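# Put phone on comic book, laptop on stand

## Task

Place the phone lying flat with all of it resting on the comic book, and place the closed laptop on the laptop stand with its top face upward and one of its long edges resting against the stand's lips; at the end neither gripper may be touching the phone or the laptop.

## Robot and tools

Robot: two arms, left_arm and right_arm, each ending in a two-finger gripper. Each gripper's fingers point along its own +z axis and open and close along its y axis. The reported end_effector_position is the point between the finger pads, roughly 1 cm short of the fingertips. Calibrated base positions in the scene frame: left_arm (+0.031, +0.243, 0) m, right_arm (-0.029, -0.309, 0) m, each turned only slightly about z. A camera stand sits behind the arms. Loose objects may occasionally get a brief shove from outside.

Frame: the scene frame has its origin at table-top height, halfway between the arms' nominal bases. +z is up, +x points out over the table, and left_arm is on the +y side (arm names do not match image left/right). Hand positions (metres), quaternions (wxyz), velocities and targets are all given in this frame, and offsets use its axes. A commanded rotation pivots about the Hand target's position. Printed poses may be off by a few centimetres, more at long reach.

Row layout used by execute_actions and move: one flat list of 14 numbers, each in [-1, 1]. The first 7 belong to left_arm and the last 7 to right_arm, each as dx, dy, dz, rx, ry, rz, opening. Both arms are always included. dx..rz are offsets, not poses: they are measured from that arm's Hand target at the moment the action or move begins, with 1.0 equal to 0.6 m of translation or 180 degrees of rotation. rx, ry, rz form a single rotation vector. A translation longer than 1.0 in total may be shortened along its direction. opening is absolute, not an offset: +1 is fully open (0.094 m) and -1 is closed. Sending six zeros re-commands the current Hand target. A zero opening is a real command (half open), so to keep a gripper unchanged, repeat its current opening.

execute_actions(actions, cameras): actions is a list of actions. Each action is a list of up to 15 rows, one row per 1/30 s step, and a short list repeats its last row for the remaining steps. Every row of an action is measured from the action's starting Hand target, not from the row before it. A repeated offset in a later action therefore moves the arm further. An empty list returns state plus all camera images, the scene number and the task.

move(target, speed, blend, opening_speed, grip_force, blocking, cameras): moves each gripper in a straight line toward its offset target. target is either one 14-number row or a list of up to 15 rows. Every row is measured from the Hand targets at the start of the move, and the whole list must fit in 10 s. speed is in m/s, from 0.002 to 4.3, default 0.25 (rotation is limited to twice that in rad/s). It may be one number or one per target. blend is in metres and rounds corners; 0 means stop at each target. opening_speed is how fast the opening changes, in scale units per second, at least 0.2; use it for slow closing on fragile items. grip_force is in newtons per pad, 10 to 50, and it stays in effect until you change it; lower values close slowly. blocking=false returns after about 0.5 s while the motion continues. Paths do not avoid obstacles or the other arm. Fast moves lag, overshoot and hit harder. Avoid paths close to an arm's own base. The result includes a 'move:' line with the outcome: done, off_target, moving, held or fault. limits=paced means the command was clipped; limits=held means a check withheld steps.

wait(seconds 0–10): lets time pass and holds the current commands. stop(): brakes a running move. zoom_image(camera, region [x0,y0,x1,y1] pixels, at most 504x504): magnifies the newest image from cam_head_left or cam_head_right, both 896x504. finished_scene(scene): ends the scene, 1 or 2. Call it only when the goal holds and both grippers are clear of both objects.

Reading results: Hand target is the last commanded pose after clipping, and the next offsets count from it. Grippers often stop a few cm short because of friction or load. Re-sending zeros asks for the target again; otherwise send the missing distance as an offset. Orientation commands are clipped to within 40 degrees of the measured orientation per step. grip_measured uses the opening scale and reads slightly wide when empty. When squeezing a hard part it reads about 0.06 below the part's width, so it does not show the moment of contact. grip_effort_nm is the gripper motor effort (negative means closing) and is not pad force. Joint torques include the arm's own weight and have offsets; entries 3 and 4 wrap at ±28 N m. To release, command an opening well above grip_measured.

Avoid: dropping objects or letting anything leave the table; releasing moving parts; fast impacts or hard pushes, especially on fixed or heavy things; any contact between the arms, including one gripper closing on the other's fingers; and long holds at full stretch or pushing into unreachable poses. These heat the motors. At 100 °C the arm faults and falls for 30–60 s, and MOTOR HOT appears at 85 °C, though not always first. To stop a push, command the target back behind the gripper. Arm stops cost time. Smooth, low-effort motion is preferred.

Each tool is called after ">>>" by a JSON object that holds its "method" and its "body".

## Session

>>> {"method": "execute_actions", "body": {"actions": []}}

Scene clock: 0.00 s.
left_arm: end_effector_position=(+0.5763, +0.0326, +0.2204) grip_measured=+1.000 grip_effort_nm=n/a end_effector_quat_wxyz=(+0.373, -0.189, +0.872, +0.255) | right_arm: end_effector_position=(+0.2774, -0.6662, +0.2410) grip_measured=+1.000 grip_effort_nm=n/a end_effector_quat_wxyz=(+0.133, +0.606, +0.784, +0.005)
Joint positions: left_arm=[-0.635 1.765 1.519 -1.122 -0.923 -0.933 0.094] | right_arm=[-0.891 1.406 1.314 -1.221 -0.069 0.44 0.094]
Joint velocities: within noise
Joint torques (N m): no reading
Motor temperatures (°C): left_arm=[23 25 32 24 27 24 28] | right_arm=[26 31 35 25 24 23 25]
Heat: left arm: hottest elbow 32 °C; right arm: hottest elbow 35 °C.
Hand target: left_arm +0.5824, +0.0285, +0.2385; +0.386, -0.198, +0.868, +0.242 | right_arm +0.2821, -0.6719, +0.2485; +0.142, +0.605, +0.783, +0.003
Tool commands: left_gripper/opening=+1.0 right_gripper/opening=+1.0

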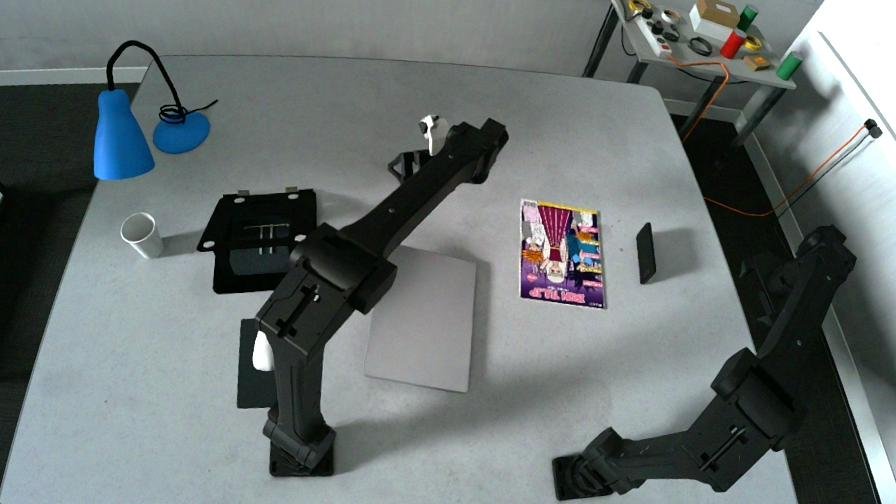

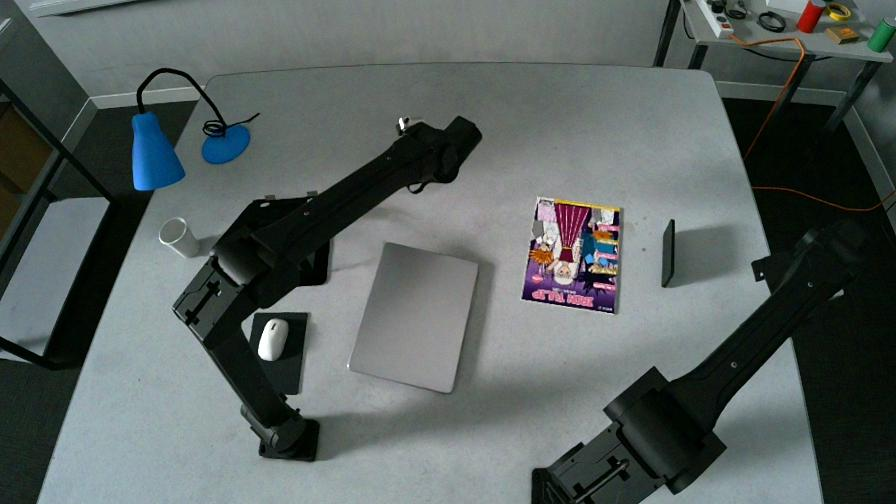

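>>> {"method": "zoom_image", "body": {"camera": "cam_head_left", "region": [500, 180, 700, 320]}}

>>> {"method": "zoom_image", "body": {"camera": "cam_head_left", "region": [350, 230, 510, 400]}}

>>> {"method": "zoom_image", "body": {"camera": "cam_head_right", "region": [340, 230, 500, 400]}}

Scaled by 2.520.

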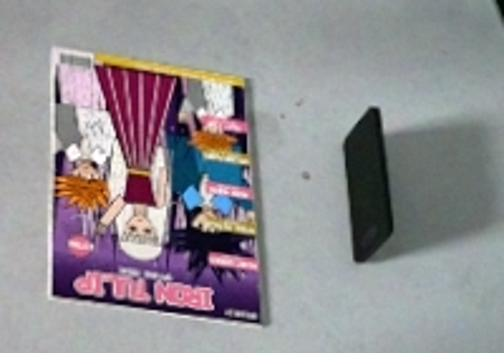

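Scaled by 2.965.

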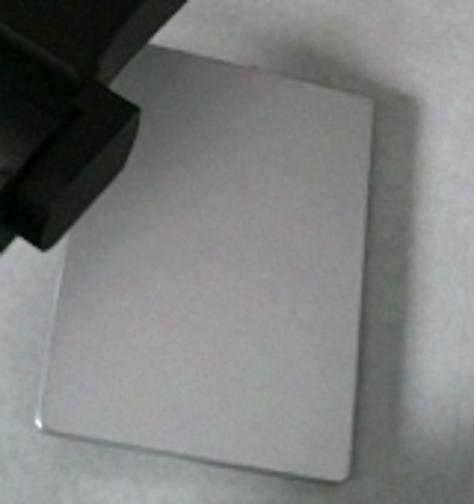

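Scaled by 2.965.

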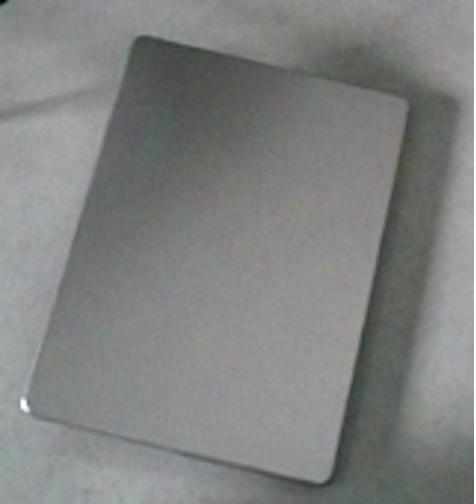

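>>> {"method": "move", "body": {"target": [-0.47,0.54,0.2,0,0,0,1,0.358,0.205,-0.2,0.006,0.096,0.361,1], "speed": 0.35, "cameras": ["all"]}}

>>> {"method": "zoom_image", "body": {"camera": "cam_head_left", "region": [590, 190, 710, 310]}}

>>> {"method": "zoom_image", "body": {"camera": "cam_head_right", "region": [610, 190, 730, 310]}}

Scene clock: 20.50 s.
left_arm: end_effector_position=(+0.2998, +0.3487, +0.3589) grip_measured=+1.000 grip_effort_nm=0.03 end_effector_quat_wxyz=(+0.383, -0.195, +0.871, +0.239) | right_arm: end_effector_position=(+0.4799, -0.5431, +0.1252) grip_measured=+1.000 grip_effort_nm=-0.01 end_effector_quat_wxyz=(-0.006, +0.093, +0.996, +0.002)
Joint positions: left_arm=[0.018 0.613 0.906 -1.073 -0.569 -0.151 0.094] | right_arm=[-0.435 1.86 1.592 -1.316 0 -0.244 0.094]
Joint torques (N m): left_arm=[-0.73 -1.55 10.24 2.13 -0.16 0.08] | right_arm=[0.73 -19.31 12.48 -0.21 0.08 0.07]
Heat: left arm: hottest elbow 34 °C; right arm: hottest elbow 38 °C.
Hand target: left_arm +0.3003, +0.3525, +0.3586; +0.386, -0.198, +0.868, +0.242 | right_arm +0.4968, -0.5488, +0.1284; +0.000, +0.087, +0.996, -0.001
Off the commanded pose: left_arm 0.004 m, 1 deg | right_arm 0.018 m, 1 deg.
move: off_target (right_arm)

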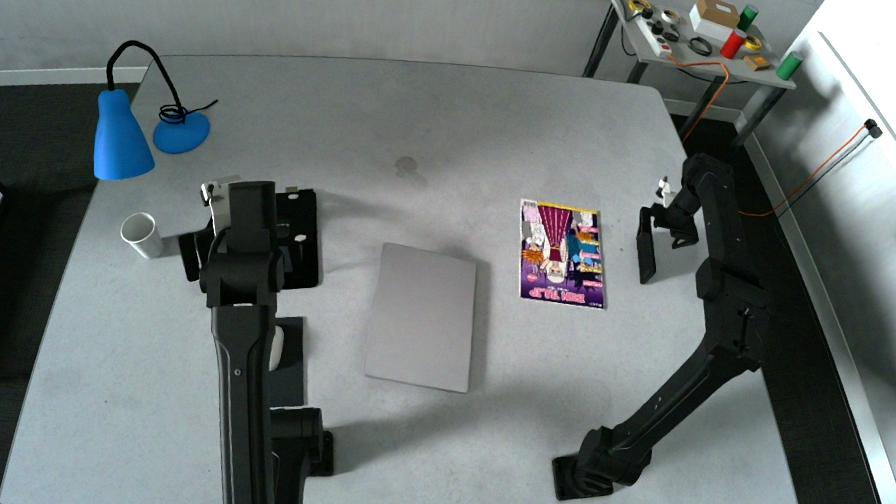

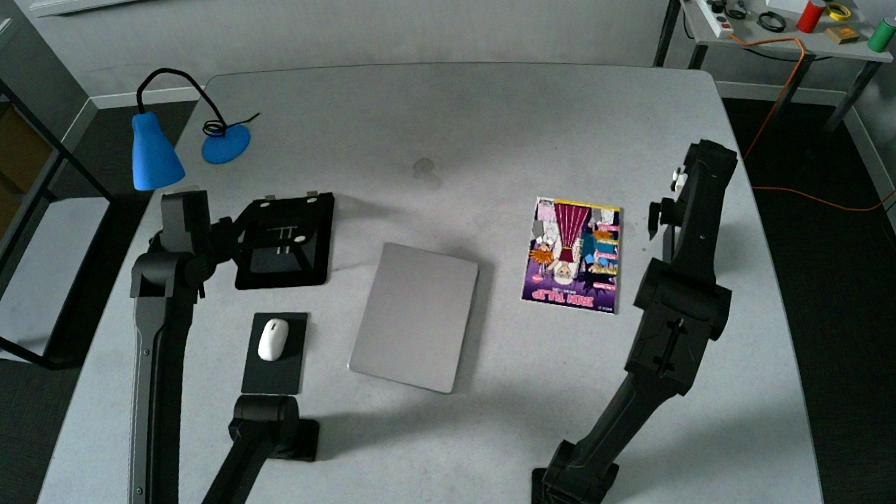

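Scaled by 4.200.

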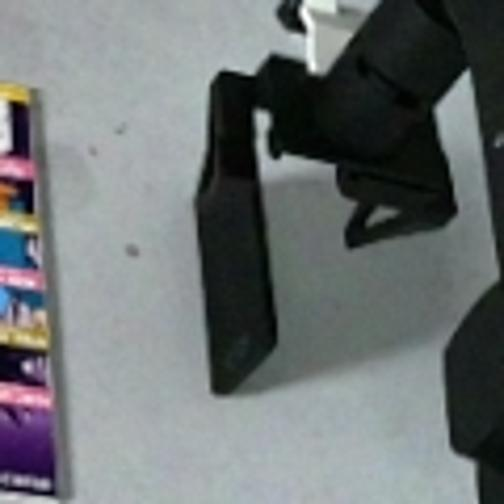

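Scaled by 4.200.

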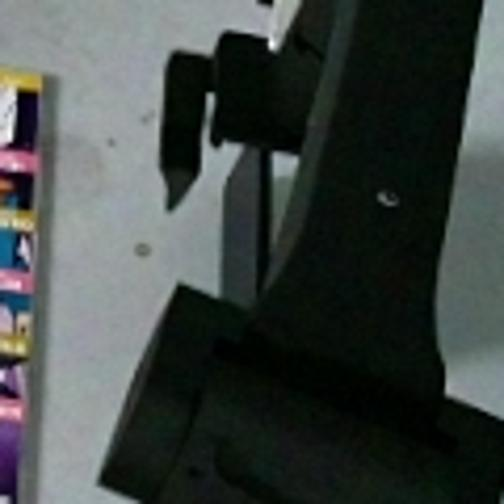

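>>> {"method": "move", "body": {"target": [[0,0,0,0,0,0,1,0.01,-0.02,-0.01,0,0,0,1],[0,0,0,0,0,0,1,0.01,-0.02,-0.125,0,0,0,1]], "speed": 0.12, "cameras": ["cam_head_left"]}}

>>> {"method": "zoom_image", "body": {"camera": "cam_head_left", "region": [590, 190, 710, 310]}}

Scene clock: 26.73 s.
left_arm: end_effector_position=(+0.2998, +0.3487, +0.3589) grip_measured=+1.000 grip_effort_nm=0.02 end_effector_quat_wxyz=(+0.382, -0.195, +0.871, +0.239) | right_arm: end_effector_position=(+0.5077, -0.5559, +0.0746) grip_measured=+1.000 grip_effort_nm=-0.01 end_effector_quat_wxyz=(+0.014, +0.085, +0.996, -0.005)
Joint positions: left_arm=[0.018 0.613 0.906 -1.073 -0.569 -0.15 0.094] | right_arm=[-0.435 1.952 1.593 -1.183 0 -0.259 0.094]
Joint torques (N m): left_arm=[-0.26 -2.55 10.25 2.25 -0.2 0.11] | right_arm=[-0.15 -20.84 7.58 0.57 0.07 0.08]
Motor temperatures (°C): left_arm=[23 27 34 24 27 24 27] | right_arm=[26 32 40 25 24 23 25]
Heat: left arm: hottest elbow 34 °C; right arm: hottest elbow 40 °C.
Hand target: left_arm +0.3003, +0.3525, +0.3586; +0.386, -0.198, +0.868, +0.242 | right_arm +0.5029, -0.5608, +0.0534; +0.000, +0.087, +0.996, -0.001
Off the commanded pose: left_arm 0.004 m, 1 deg | right_arm 0.022 m, 2 deg.
move: off_target (right_arm)
Images, in order (width x height): cam_head_left 896x504.

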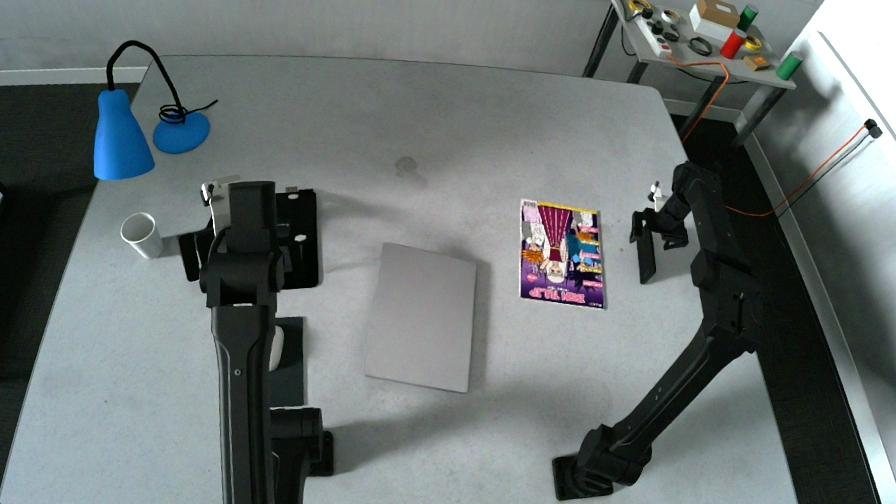

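Scaled by 4.200.

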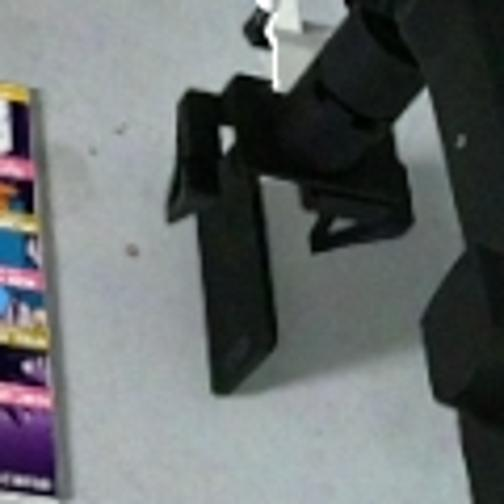

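>>> {"method": "move", "body": {"target": [[0,0,0,0,0,0,1,0,0,0,0,0,0,1],[0,0,0,0,0,0,1,0,0,0,0,0,0,-0.98],[0,0,0,0,0,0,1,0,0,0.2,0,0,0,-0.98],[0,0,0,0,0,0,1,-0.022,0.36,0.13,0.356,-0.061,0,-0.98]], "speed": 0.35, "opening_speed": 0.9, "grip_force": 30, "blend": [0,0,0.04,0], "cameras": ["cam_head_left"]}}

>>> {"method": "zoom_image", "body": {"camera": "cam_head_left", "region": [480, 150, 700, 330]}}

Scene clock: 43.27 s.
left_arm: end_effector_position=(+0.2998, +0.3487, +0.3589) grip_measured=+1.000 grip_effort_nm=0.02 end_effector_quat_wxyz=(+0.382, -0.195, +0.871, +0.239) | right_arm: end_effector_position=(+0.4897, -0.3497, +0.1414) grip_measured=-0.834 grip_effort_nm=-0.67 end_effector_quat_wxyz=(+0.053, +0.072, +0.844, +0.529)
Joint positions: left_arm=[0.018 0.613 0.906 -1.073 -0.569 -0.15 0.094] | right_arm=[-0.382 1.921 1.44 -1.466 -1.084 -0.435 0.008]
Joint torques (N m): left_arm=[-0.91 -2.84 10.18 2.17 -0.18 0.07] | right_arm=[1.08 -19.49 6.75 -0.38 -0.83 0.09]
Heat: left arm: hottest elbow 34 °C; right arm: hottest elbow 40 °C.
Hand target: left_arm +0.3003, +0.3525, +0.3586; +0.386, -0.198, +0.868, +0.242 | right_arm +0.4896, -0.3448, +0.1315; +0.044, +0.073, +0.841, +0.535
Off the commanded pose: left_arm 0.004 m, 1 deg | right_arm 0.011 m, 1 deg.
grip_force (N): 30, 30
move: off_target (right_arm); target 2's new opening was sent with right_arm's hand 0.022 m and 2 deg from that target
Images, in order (width x height): cam_head_left 896x504.

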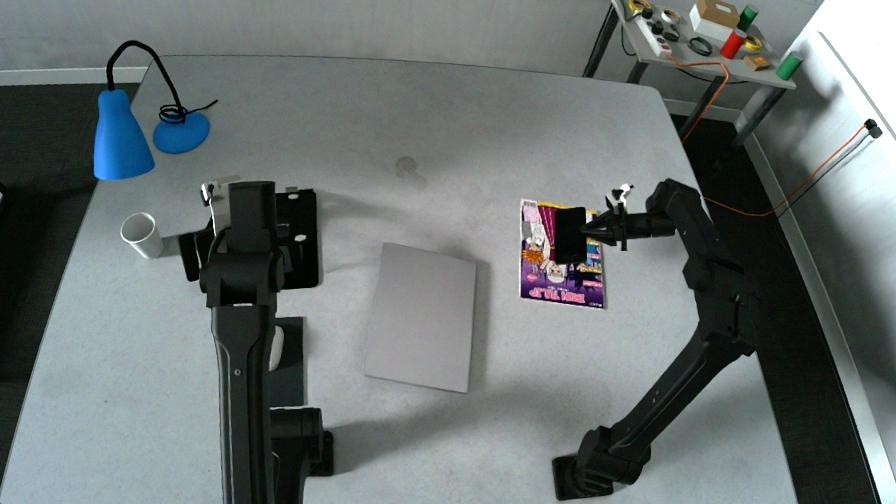

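Scaled by 2.291.

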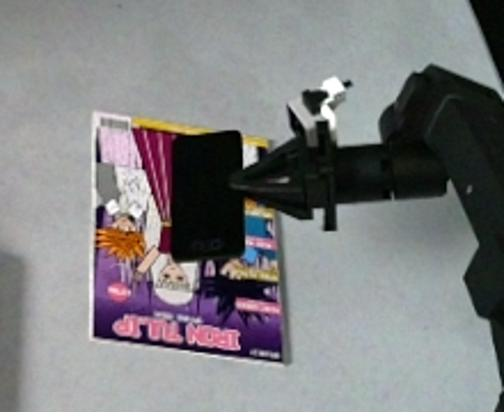

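>>> {"method": "move", "body": {"target": [[0,0,0,0,0,0,1,0.02,0,-0.11,0,0,0,-0.98],[0,0,0,0,0,0,1,0.02,0,-0.185,0,0,0,-0.98]], "speed": [0.15,0.06], "blend": [0.01,0], "cameras": ["cam_head_left"]}}

>>> {"method": "zoom_image", "body": {"camera": "cam_head_left", "region": [480, 150, 700, 330]}}

Scene clock: 48.13 s.
left_arm: end_effector_position=(+0.2998, +0.3487, +0.3589) grip_measured=+1.000 grip_effort_nm=0.03 end_effector_quat_wxyz=(+0.382, -0.195, +0.871, +0.239) | right_arm: end_effector_position=(+0.5067, -0.3533, +0.0439) grip_measured=-0.834 grip_effort_nm=-0.67 end_effector_quat_wxyz=(+0.064, +0.066, +0.842, +0.531)
Joint positions: left_arm=[0.018 0.613 0.906 -1.073 -0.569 -0.15 0.094] | right_arm=[-0.379 2.09 1.418 -1.251 -1.098 -0.434 0.008]
Joint torques (N m): left_arm=[-0.32 -2.73 10.18 2.18 -0.25 0.11] | right_arm=[1.38 -19.55 5.35 0.14 -0.41 0.15]
Heat: left arm: hottest elbow 34 °C; right arm: hottest elbow 40 °C.
Hand target: left_arm +0.3003, +0.3525, +0.3586; +0.386, -0.198, +0.868, +0.242 | right_arm +0.5017, -0.3450, +0.0204; +0.044, +0.073, +0.841, +0.535
Off the commanded pose: left_arm 0.004 m, 1 deg | right_arm 0.025 m, 2 deg.
grip_force (N): 30, 30
move: off_target (right_arm)
Images, in order (width x height): cam_head_left 896x504.

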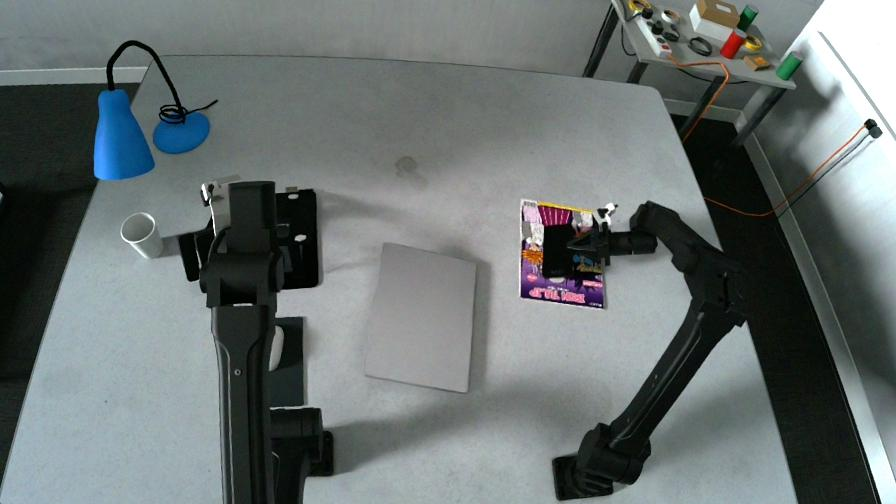

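Scaled by 2.291.

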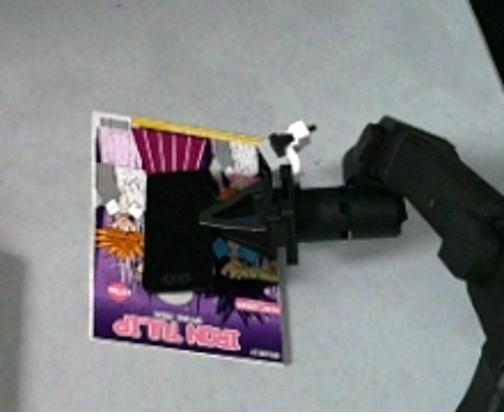

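>>> {"method": "move", "body": {"target": [[0,0,0,0,0,0,1,0,0,-0.03,0,0,0,-0.98],[0,0,0,0,0,0,1,0,0,-0.01,0,0,0,-0.98],[0,0,0,0,0,0,1,0,0,-0.01,0,0,0,-0.5],[0,0,0,0,0,0,1,-0.02,-0.14,0.02,0,0,0,-0.5]], "speed": [0.06,0.08,0.08,0.06], "opening_speed": 0.5, "cameras": ["all"]}}

>>> {"method": "zoom_image", "body": {"camera": "cam_head_left", "region": [480, 150, 700, 330]}}

Scene clock: 55.27 s.
left_arm: end_effector_position=(+0.2998, +0.3487, +0.3589) grip_measured=+1.000 grip_effort_nm=0.03 end_effector_quat_wxyz=(+0.382, -0.195, +0.871, +0.239) | right_arm: end_effector_position=(+0.4808, -0.4190, +0.0410) grip_measured=-0.501 grip_effort_nm=0.06 end_effector_quat_wxyz=(+0.044, +0.072, +0.841, +0.534)
Joint positions: left_arm=[0.018 0.613 0.906 -1.073 -0.569 -0.15 0.094] | right_arm=[-0.506 2.163 1.513 -1.529 -1.026 -0.68 0.023]
Joint torques (N m): left_arm=[0.03 -1.79 10.17 2.1 -0.16 0.09] | right_arm=[-0.03 -20.19 9.24 -1.14 -0.36 0.01]
Heat: left arm: hottest elbow 35 °C; right arm: hottest elbow 40 °C.
Hand target: left_arm +0.3003, +0.3525, +0.3586; +0.386, -0.198, +0.868, +0.242 | right_arm +0.4897, -0.4290, +0.0325; +0.044, +0.073, +0.841, +0.535
Off the commanded pose: left_arm 0.004 m, 1 deg | right_arm 0.016 m, 0 deg.
grip_force (N): 30, 30
move: off_target (right_arm); target 3's new opening was sent with right_arm's hand 0.029 m and 3 deg from that target

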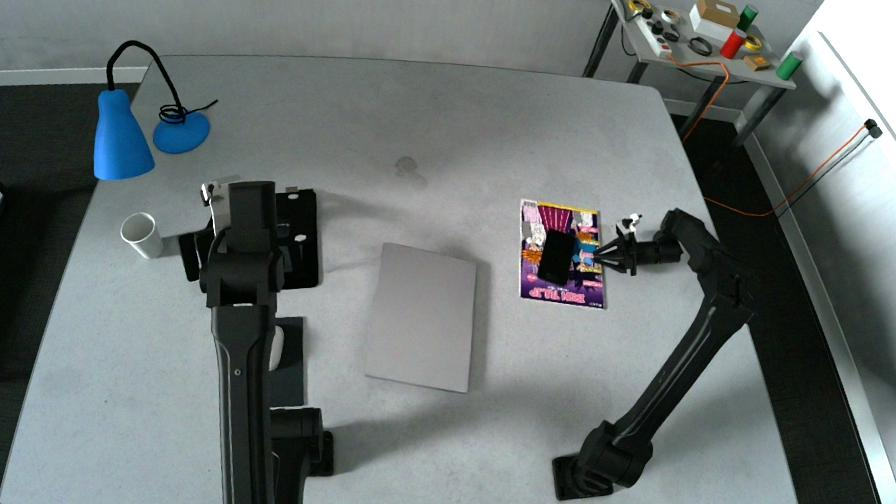

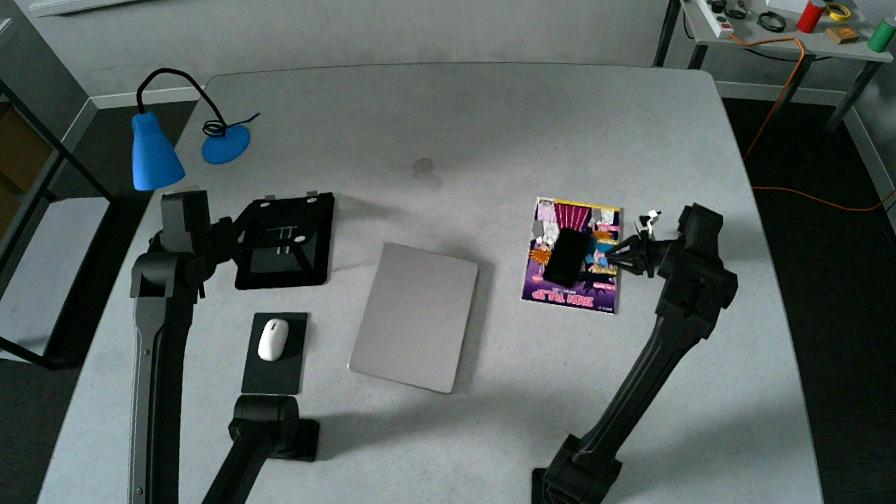

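Scaled by 2.291.

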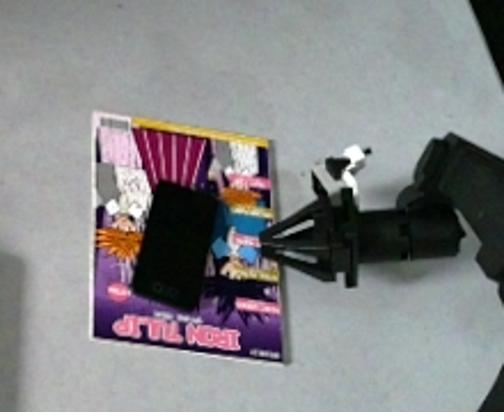

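>>> {"method": "move", "body": {"target": [[0,0,0,0,0,0,1,-0.05,-0.05,0.2,0,0,0.0,0.0],[0,0,0,0,0,0,1,-0.21,0.3,0.1,0.055,0,0.03,-0.2],[0,0,0,0,0,0,1,-0.21,0.42,-0.01,0.055,0,0.03,-0.2]], "speed": [0.25,0.25,0.12], "blend": [0.04,0.02,0], "grip_force": 50, "cameras": ["all"]}}

>>> {"method": "zoom_image", "body": {"camera": "cam_head_left", "region": [430, 250, 590, 370]}}

>>> {"method": "zoom_image", "body": {"camera": "cam_head_right", "region": [430, 250, 590, 370]}}

Scene clock: 70.63 s.
left_arm: end_effector_position=(+0.2998, +0.3487, +0.3589) grip_measured=+1.000 grip_effort_nm=0.02 end_effector_quat_wxyz=(+0.382, -0.195, +0.871, +0.239) | right_arm: end_effector_position=(+0.3730, -0.1814, +0.0357) grip_measured=-0.199 grip_effort_nm=-0.08 end_effector_quat_wxyz=(+0.027, +0.028, +0.791, +0.610)
Joint positions: left_arm=[0.018 0.613 0.906 -1.073 -0.569 -0.15 0.094] | right_arm=[-0.106 1.849 0.845 -0.646 -1.313 -0.09 0.038]
Joint torques (N m): left_arm=[-0.44 -2.32 10.29 2.48 -0.18 0.1] | right_arm=[1.26 -15.44 3.21 0.38 -0.28 0.2]
Heat: left arm: hottest elbow 35 °C; right arm: hottest elbow 40 °C.
Hand target: left_arm +0.3003, +0.3525, +0.3586; +0.386, -0.198, +0.868, +0.242 | right_arm +0.3637, -0.1769, +0.0265; +0.013, +0.037, +0.794, +0.607
Off the commanded pose: left_arm 0.004 m, 1 deg | right_arm 0.014 m, 2 deg.
move: off_target (right_arm); blend cut to 0 m at target 2

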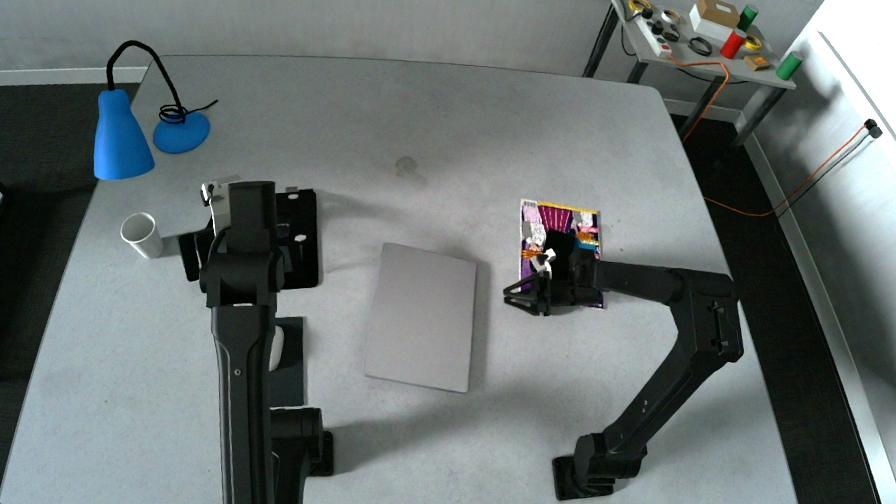

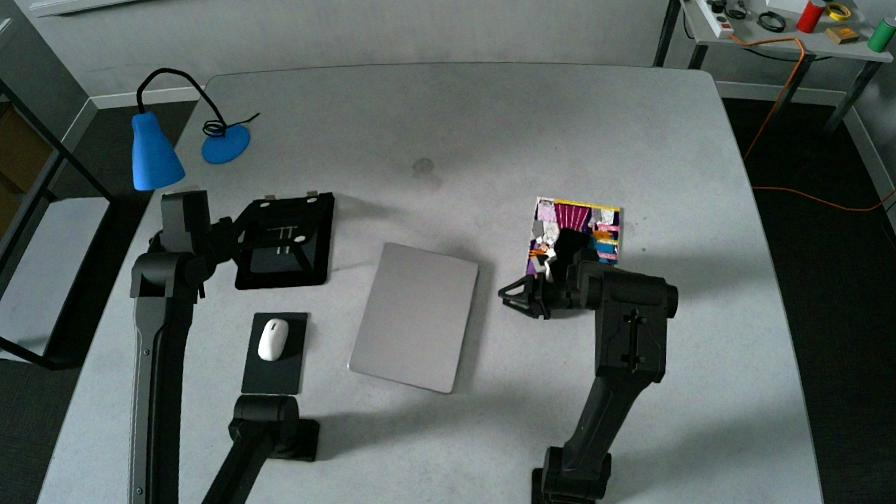

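Scaled by 3.150.

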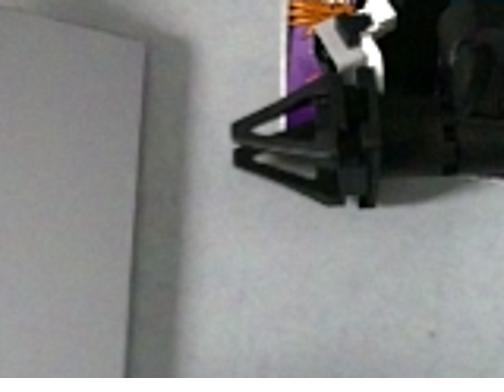

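Scaled by 3.150.

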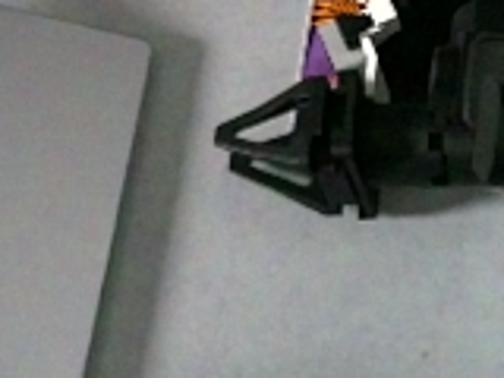

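>>> {"method": "move", "body": {"target": [[0,0,0,0,0,0,1,-0.05,0.05,0,0,0,0,-0.2],[0,0,0,0,0,0,1,-0.05,0.19,0,0,0,0,-0.2]], "speed": [0.15,0.05], "blend": [0.01,0], "cameras": ["all"]}}

>>> {"method": "zoom_image", "body": {"camera": "cam_head_left", "region": [360, 230, 560, 400]}}

>>> {"method": "zoom_image", "body": {"camera": "cam_head_right", "region": [430, 250, 590, 370]}}

Scene clock: 77.23 s.
left_arm: end_effector_position=(+0.2998, +0.3487, +0.3589) grip_measured=+1.000 grip_effort_nm=0.03 end_effector_quat_wxyz=(+0.382, -0.195, +0.871, +0.239) | right_arm: end_effector_position=(+0.3443, -0.0728, +0.0351) grip_measured=-0.199 grip_effort_nm=-0.08 end_effector_quat_wxyz=(+0.030, +0.041, +0.794, +0.605)
Joint positions: left_arm=[0.018 0.613 0.906 -1.073 -0.569 -0.15 0.094] | right_arm=[0.189 1.781 0.591 0.432 -1.175 0.856 0.038]
Joint torques (N m): left_arm=[0.32 -1.9 10.26 2.29 -0.13 0.08] | right_arm=[2.49 -12.51 3.62 1.89 -0.6 0.16]
Heat: left arm: hottest elbow 35 °C; right arm: hottest elbow 40 °C.
Hand target: left_arm +0.3003, +0.3525, +0.3586; +0.386, -0.198, +0.868, +0.242 | right_arm +0.3336, -0.0629, +0.0264; +0.012, +0.037, +0.794, +0.607
Off the commanded pose: left_arm 0.004 m, 1 deg | right_arm 0.017 m, 2 deg.
move: off_target (right_arm)

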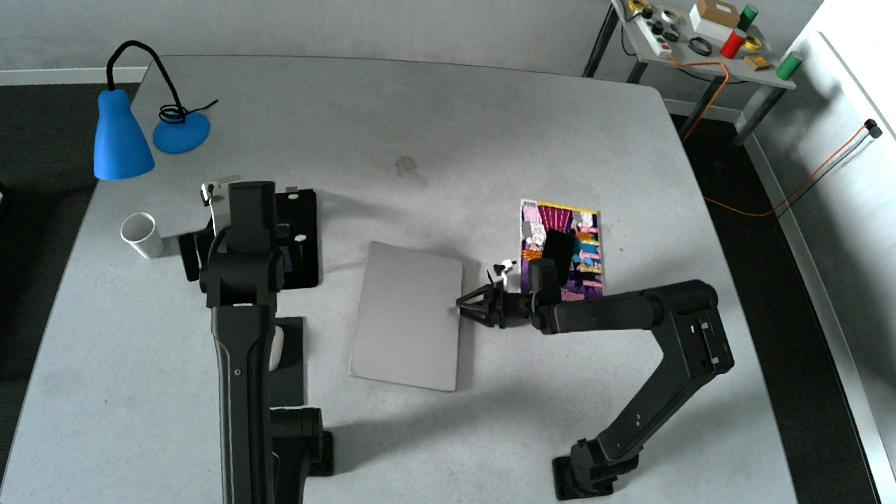

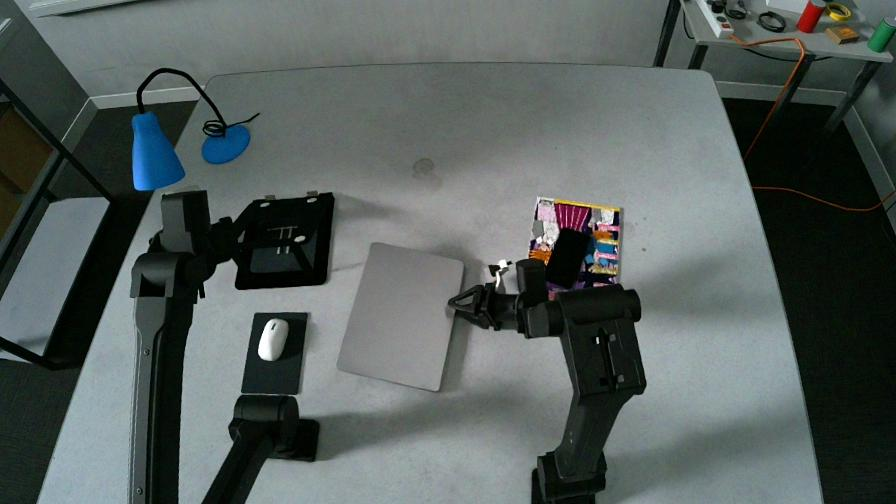

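Scaled by 2.520.

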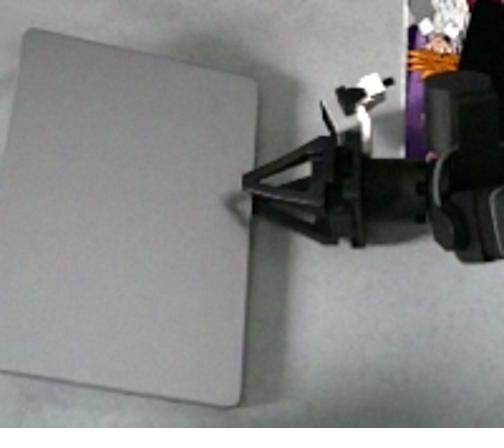

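Scaled by 3.150.

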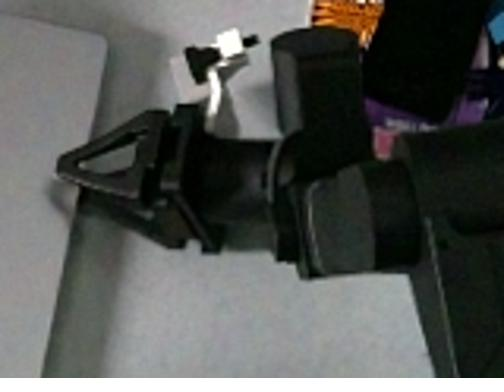

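>>> {"method": "move", "body": {"target": [[0,0,0,0,0,0,1,0,0.0,-0.01,0,0,0,-0.2],[0,0,0,0,0,0,1,0,0.0,-0.01,0,0,0,-1],[0,0,0,0,0,0,1,0,-0.01,0.1,0,0,0,-1]], "speed": 0.06, "opening_speed": 0.4, "cameras": ["all"]}}

>>> {"method": "zoom_image", "body": {"camera": "cam_head_left", "region": [360, 230, 560, 400]}}

>>> {"method": "zoom_image", "body": {"camera": "cam_head_right", "region": [340, 230, 540, 400]}}

Scene clock: 88.30 s.
left_arm: end_effector_position=(+0.2998, +0.3487, +0.3589) grip_measured=+1.000 grip_effort_nm=0.03 end_effector_quat_wxyz=(+0.382, -0.195, +0.871, +0.239) | right_arm: end_effector_position=(+0.3331, -0.0719, +0.0719) grip_measured=-0.962 grip_effort_nm=-1.04 end_effector_quat_wxyz=(+0.009, +0.049, +0.799, +0.600)
Joint positions: left_arm=[0.018 0.613 0.906 -1.073 -0.569 -0.15 0.094] | right_arm=[0.196 1.632 0.591 0.223 -1.176 0.839 0.002]
Joint torques (N m): left_arm=[-0.32 -2.61 10.15 2.22 -0.15 0.05] | right_arm=[0.91 -15.74 5.72 0.85 -0.93 0.12]
Heat: left arm: hottest elbow 35 °C; right arm: hottest elbow 38 °C.
Hand target: left_arm +0.3003, +0.3525, +0.3586; +0.386, -0.198, +0.868, +0.242 | right_arm +0.3337, -0.0689, +0.0864; +0.013, +0.037, +0.794, +0.607
Off the commanded pose: left_arm 0.004 m, 1 deg | right_arm 0.015 m, 2 deg.
move: off_target (right_arm); target 2's new opening was sent with right_arm's hand 0.020 m and 2 deg from that target

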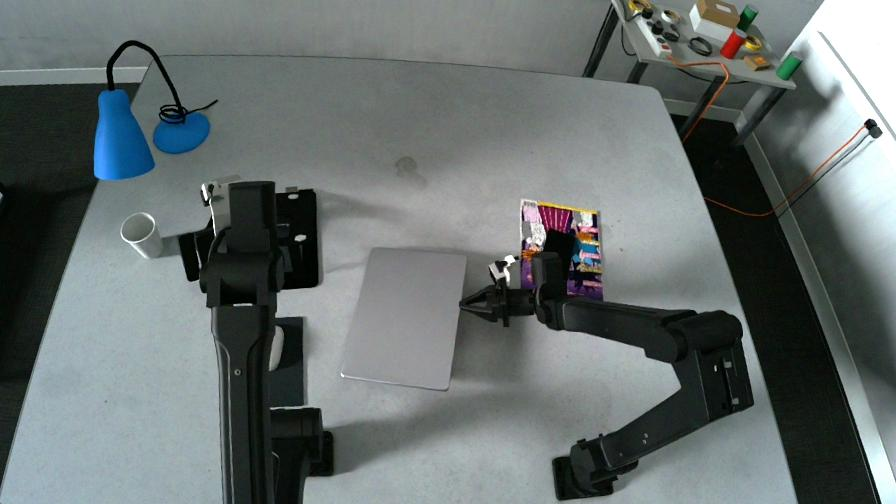

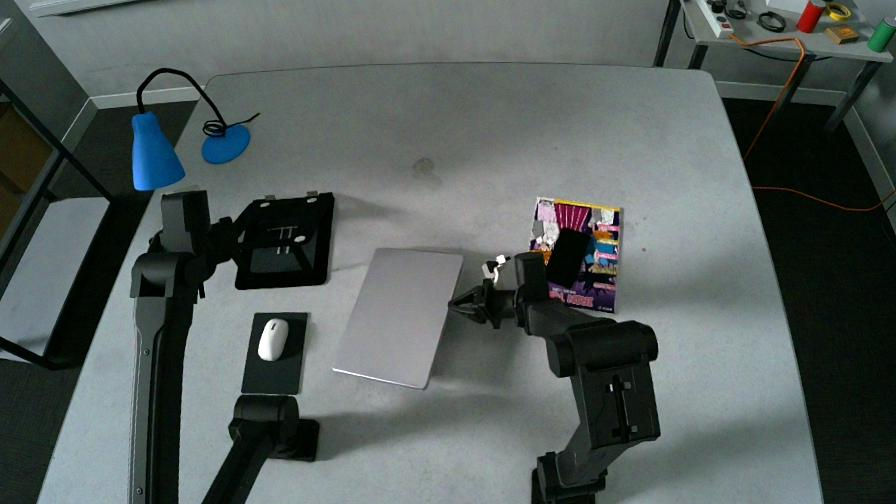

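Scaled by 2.520.

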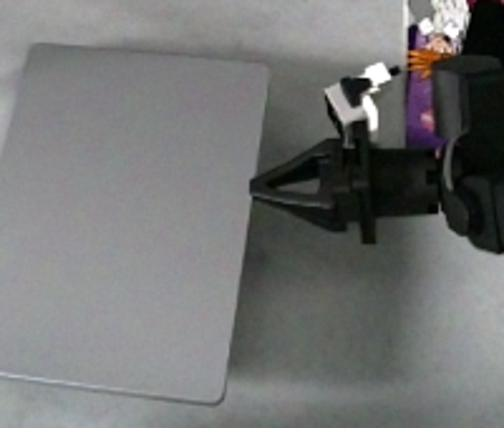

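Scaled by 2.520.

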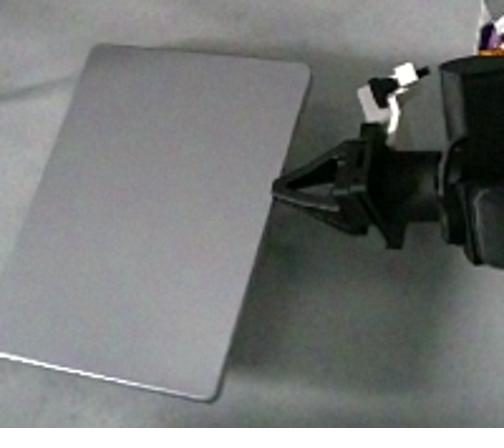

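>>> {"method": "move", "body": {"target": [[-0.28,-0.46,-0.15,0.282,0.168,-0.483,0.4,0,0,0,0,0,0,-1],[-0.35,-0.53,-0.4,0.282,0.168,-0.483,0.4,0,0,0,0,0,0,-1]], "speed": 0.35, "cameras": ["all"]}}

>>> {"method": "zoom_image", "body": {"camera": "cam_head_left", "region": [330, 300, 530, 460]}}

>>> {"method": "zoom_image", "body": {"camera": "cam_head_right", "region": [310, 300, 510, 460]}}

Scene clock: 108.17 s.
left_arm: end_effector_position=(+0.0905, +0.0361, +0.1206) grip_measured=+0.402 grip_effort_nm=-0.08 end_effector_quat_wxyz=(+0.269, +0.656, +0.651, +0.271) | right_arm: end_effector_position=(+0.3331, -0.0720, +0.0718) grip_measured=-0.962 grip_effort_nm=-1.04 end_effector_quat_wxyz=(+0.009, +0.049, +0.799, +0.600)
Joint positions: left_arm=[-1.893 1.071 0.579 -1.359 -0.741 -0.396 0.066] | right_arm=[0.196 1.632 0.591 0.223 -1.176 0.838 0.002]
Joint torques (N m): left_arm=[-1.73 -4.6 8.39 0.25 -0.55 -0.14] | right_arm=[0.91 -15.79 5.76 0.73 -0.93 0.12]
Heat: left arm: hottest elbow 35 °C; right arm: hottest elbow 37 °C.
Hand target: left_arm +0.0903, +0.0344, +0.1186; +0.271, +0.653, +0.653, +0.271 | right_arm +0.3336, -0.0689, +0.0864; +0.013, +0.037, +0.794, +0.607
Off the commanded pose: left_arm 0.003 m, 1 deg | right_arm 0.015 m, 2 deg.
move: off_target (right_arm)

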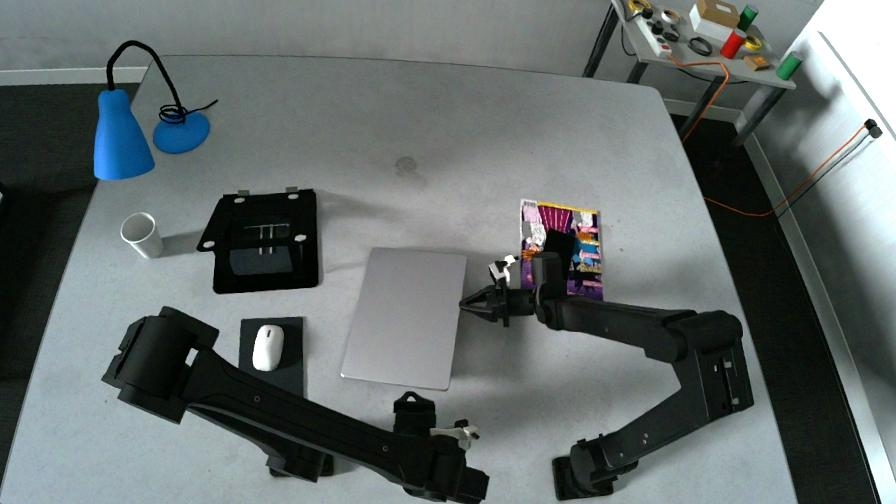

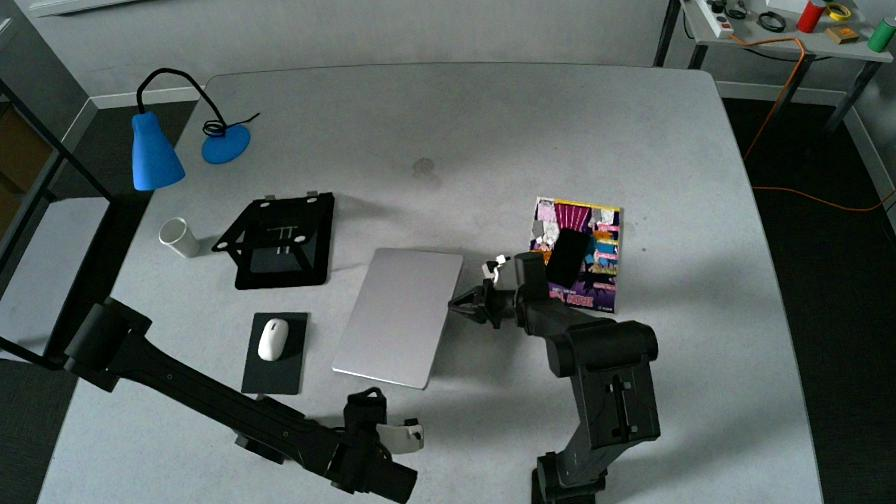

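Scaled by 2.520.

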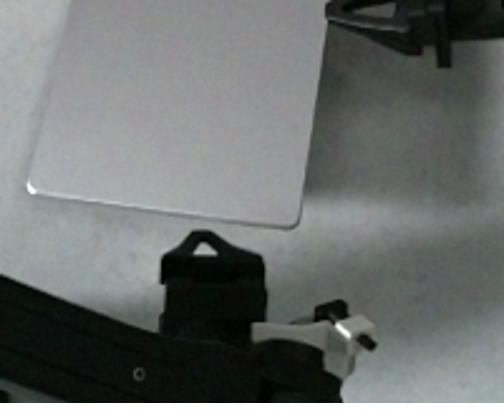

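Scaled by 2.520.

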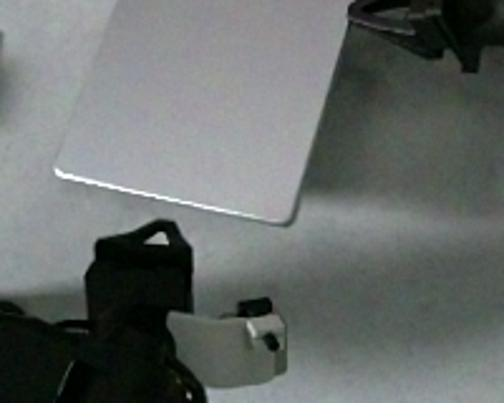

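>>> {"method": "move", "body": {"target": [[0.01,-0.05,-0.11,0,0,0,0.5,0,0,0,0,0,0,-1],[0.11,-0.06,-0.11,0,0,0,0.5,0,0,0,0,0,0,-1]], "speed": 0.1, "cameras": ["all"]}}

>>> {"method": "zoom_image", "body": {"camera": "cam_head_left", "region": [330, 300, 530, 460]}}

>>> {"method": "zoom_image", "body": {"camera": "cam_head_right", "region": [310, 300, 510, 460]}}

Scene clock: 115.10 s.
left_arm: end_effector_position=(+0.1530, -0.0039, +0.0515) grip_measured=+0.498 grip_effort_nm=0.13 end_effector_quat_wxyz=(+0.269, +0.656, +0.649, +0.275) | right_arm: end_effector_position=(+0.3331, -0.0720, +0.0718) grip_measured=-0.962 grip_effort_nm=-1.03 end_effector_quat_wxyz=(+0.009, +0.049, +0.799, +0.600)
Joint positions: left_arm=[-1.603 1.263 0.5 -0.816 -0.79 0.005 0.07] | right_arm=[0.196 1.632 0.591 0.223 -1.176 0.838 0.002]
Joint torques (N m): left_arm=[-0.09 -8.35 6.57 0.94 -0.37 -0.01] | right_arm=[0.91 -15.85 5.75 0.73 -0.94 0.12]
Heat: left arm: hottest elbow 35 °C; right arm: hottest elbow 37 °C.
Hand target: left_arm +0.1563, -0.0016, +0.0526; +0.271, +0.653, +0.653, +0.271 | right_arm +0.3336, -0.0689, +0.0864; +0.013, +0.037, +0.794, +0.607
Off the commanded pose: left_arm 0.004 m, 1 deg | right_arm 0.015 m, 2 deg.
move: off_target (right_arm)

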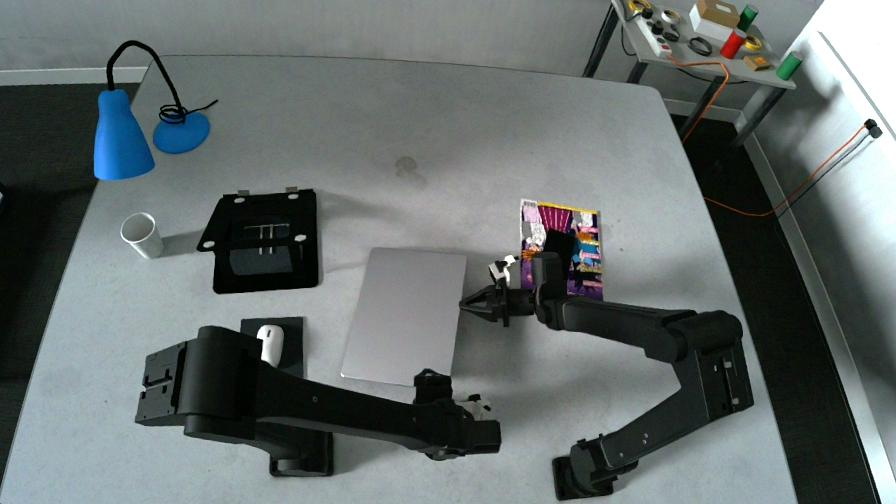

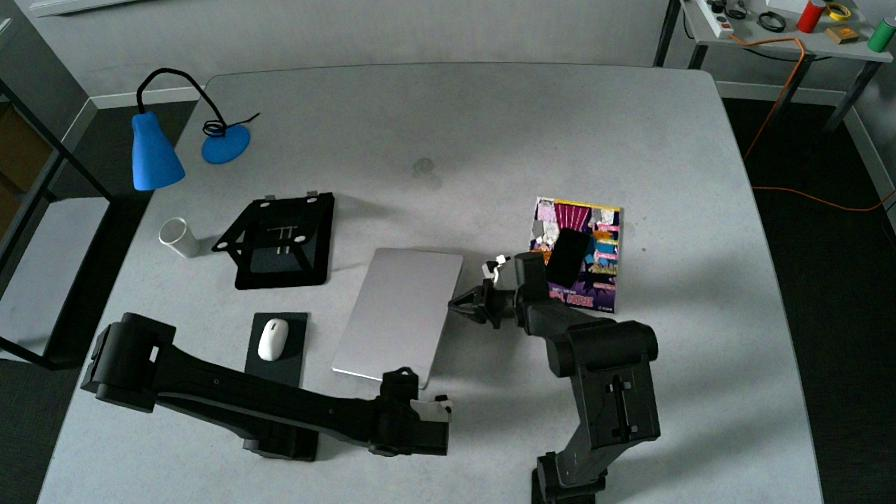

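Scaled by 2.520.

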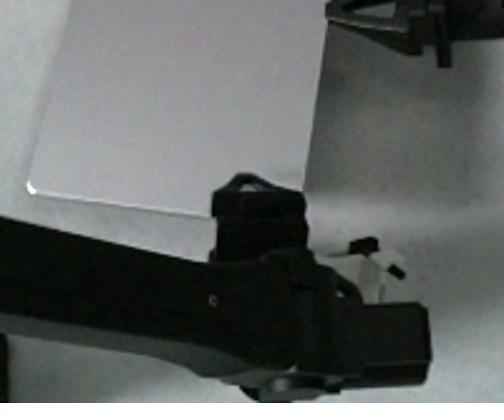

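Scaled by 2.520.

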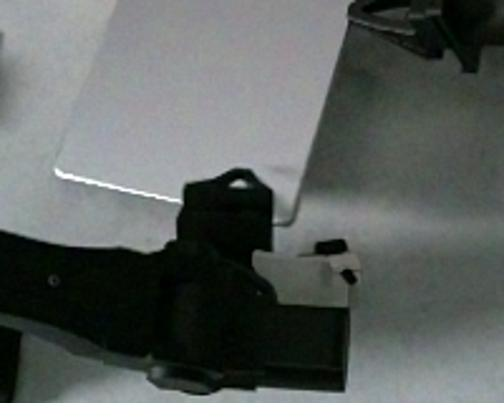

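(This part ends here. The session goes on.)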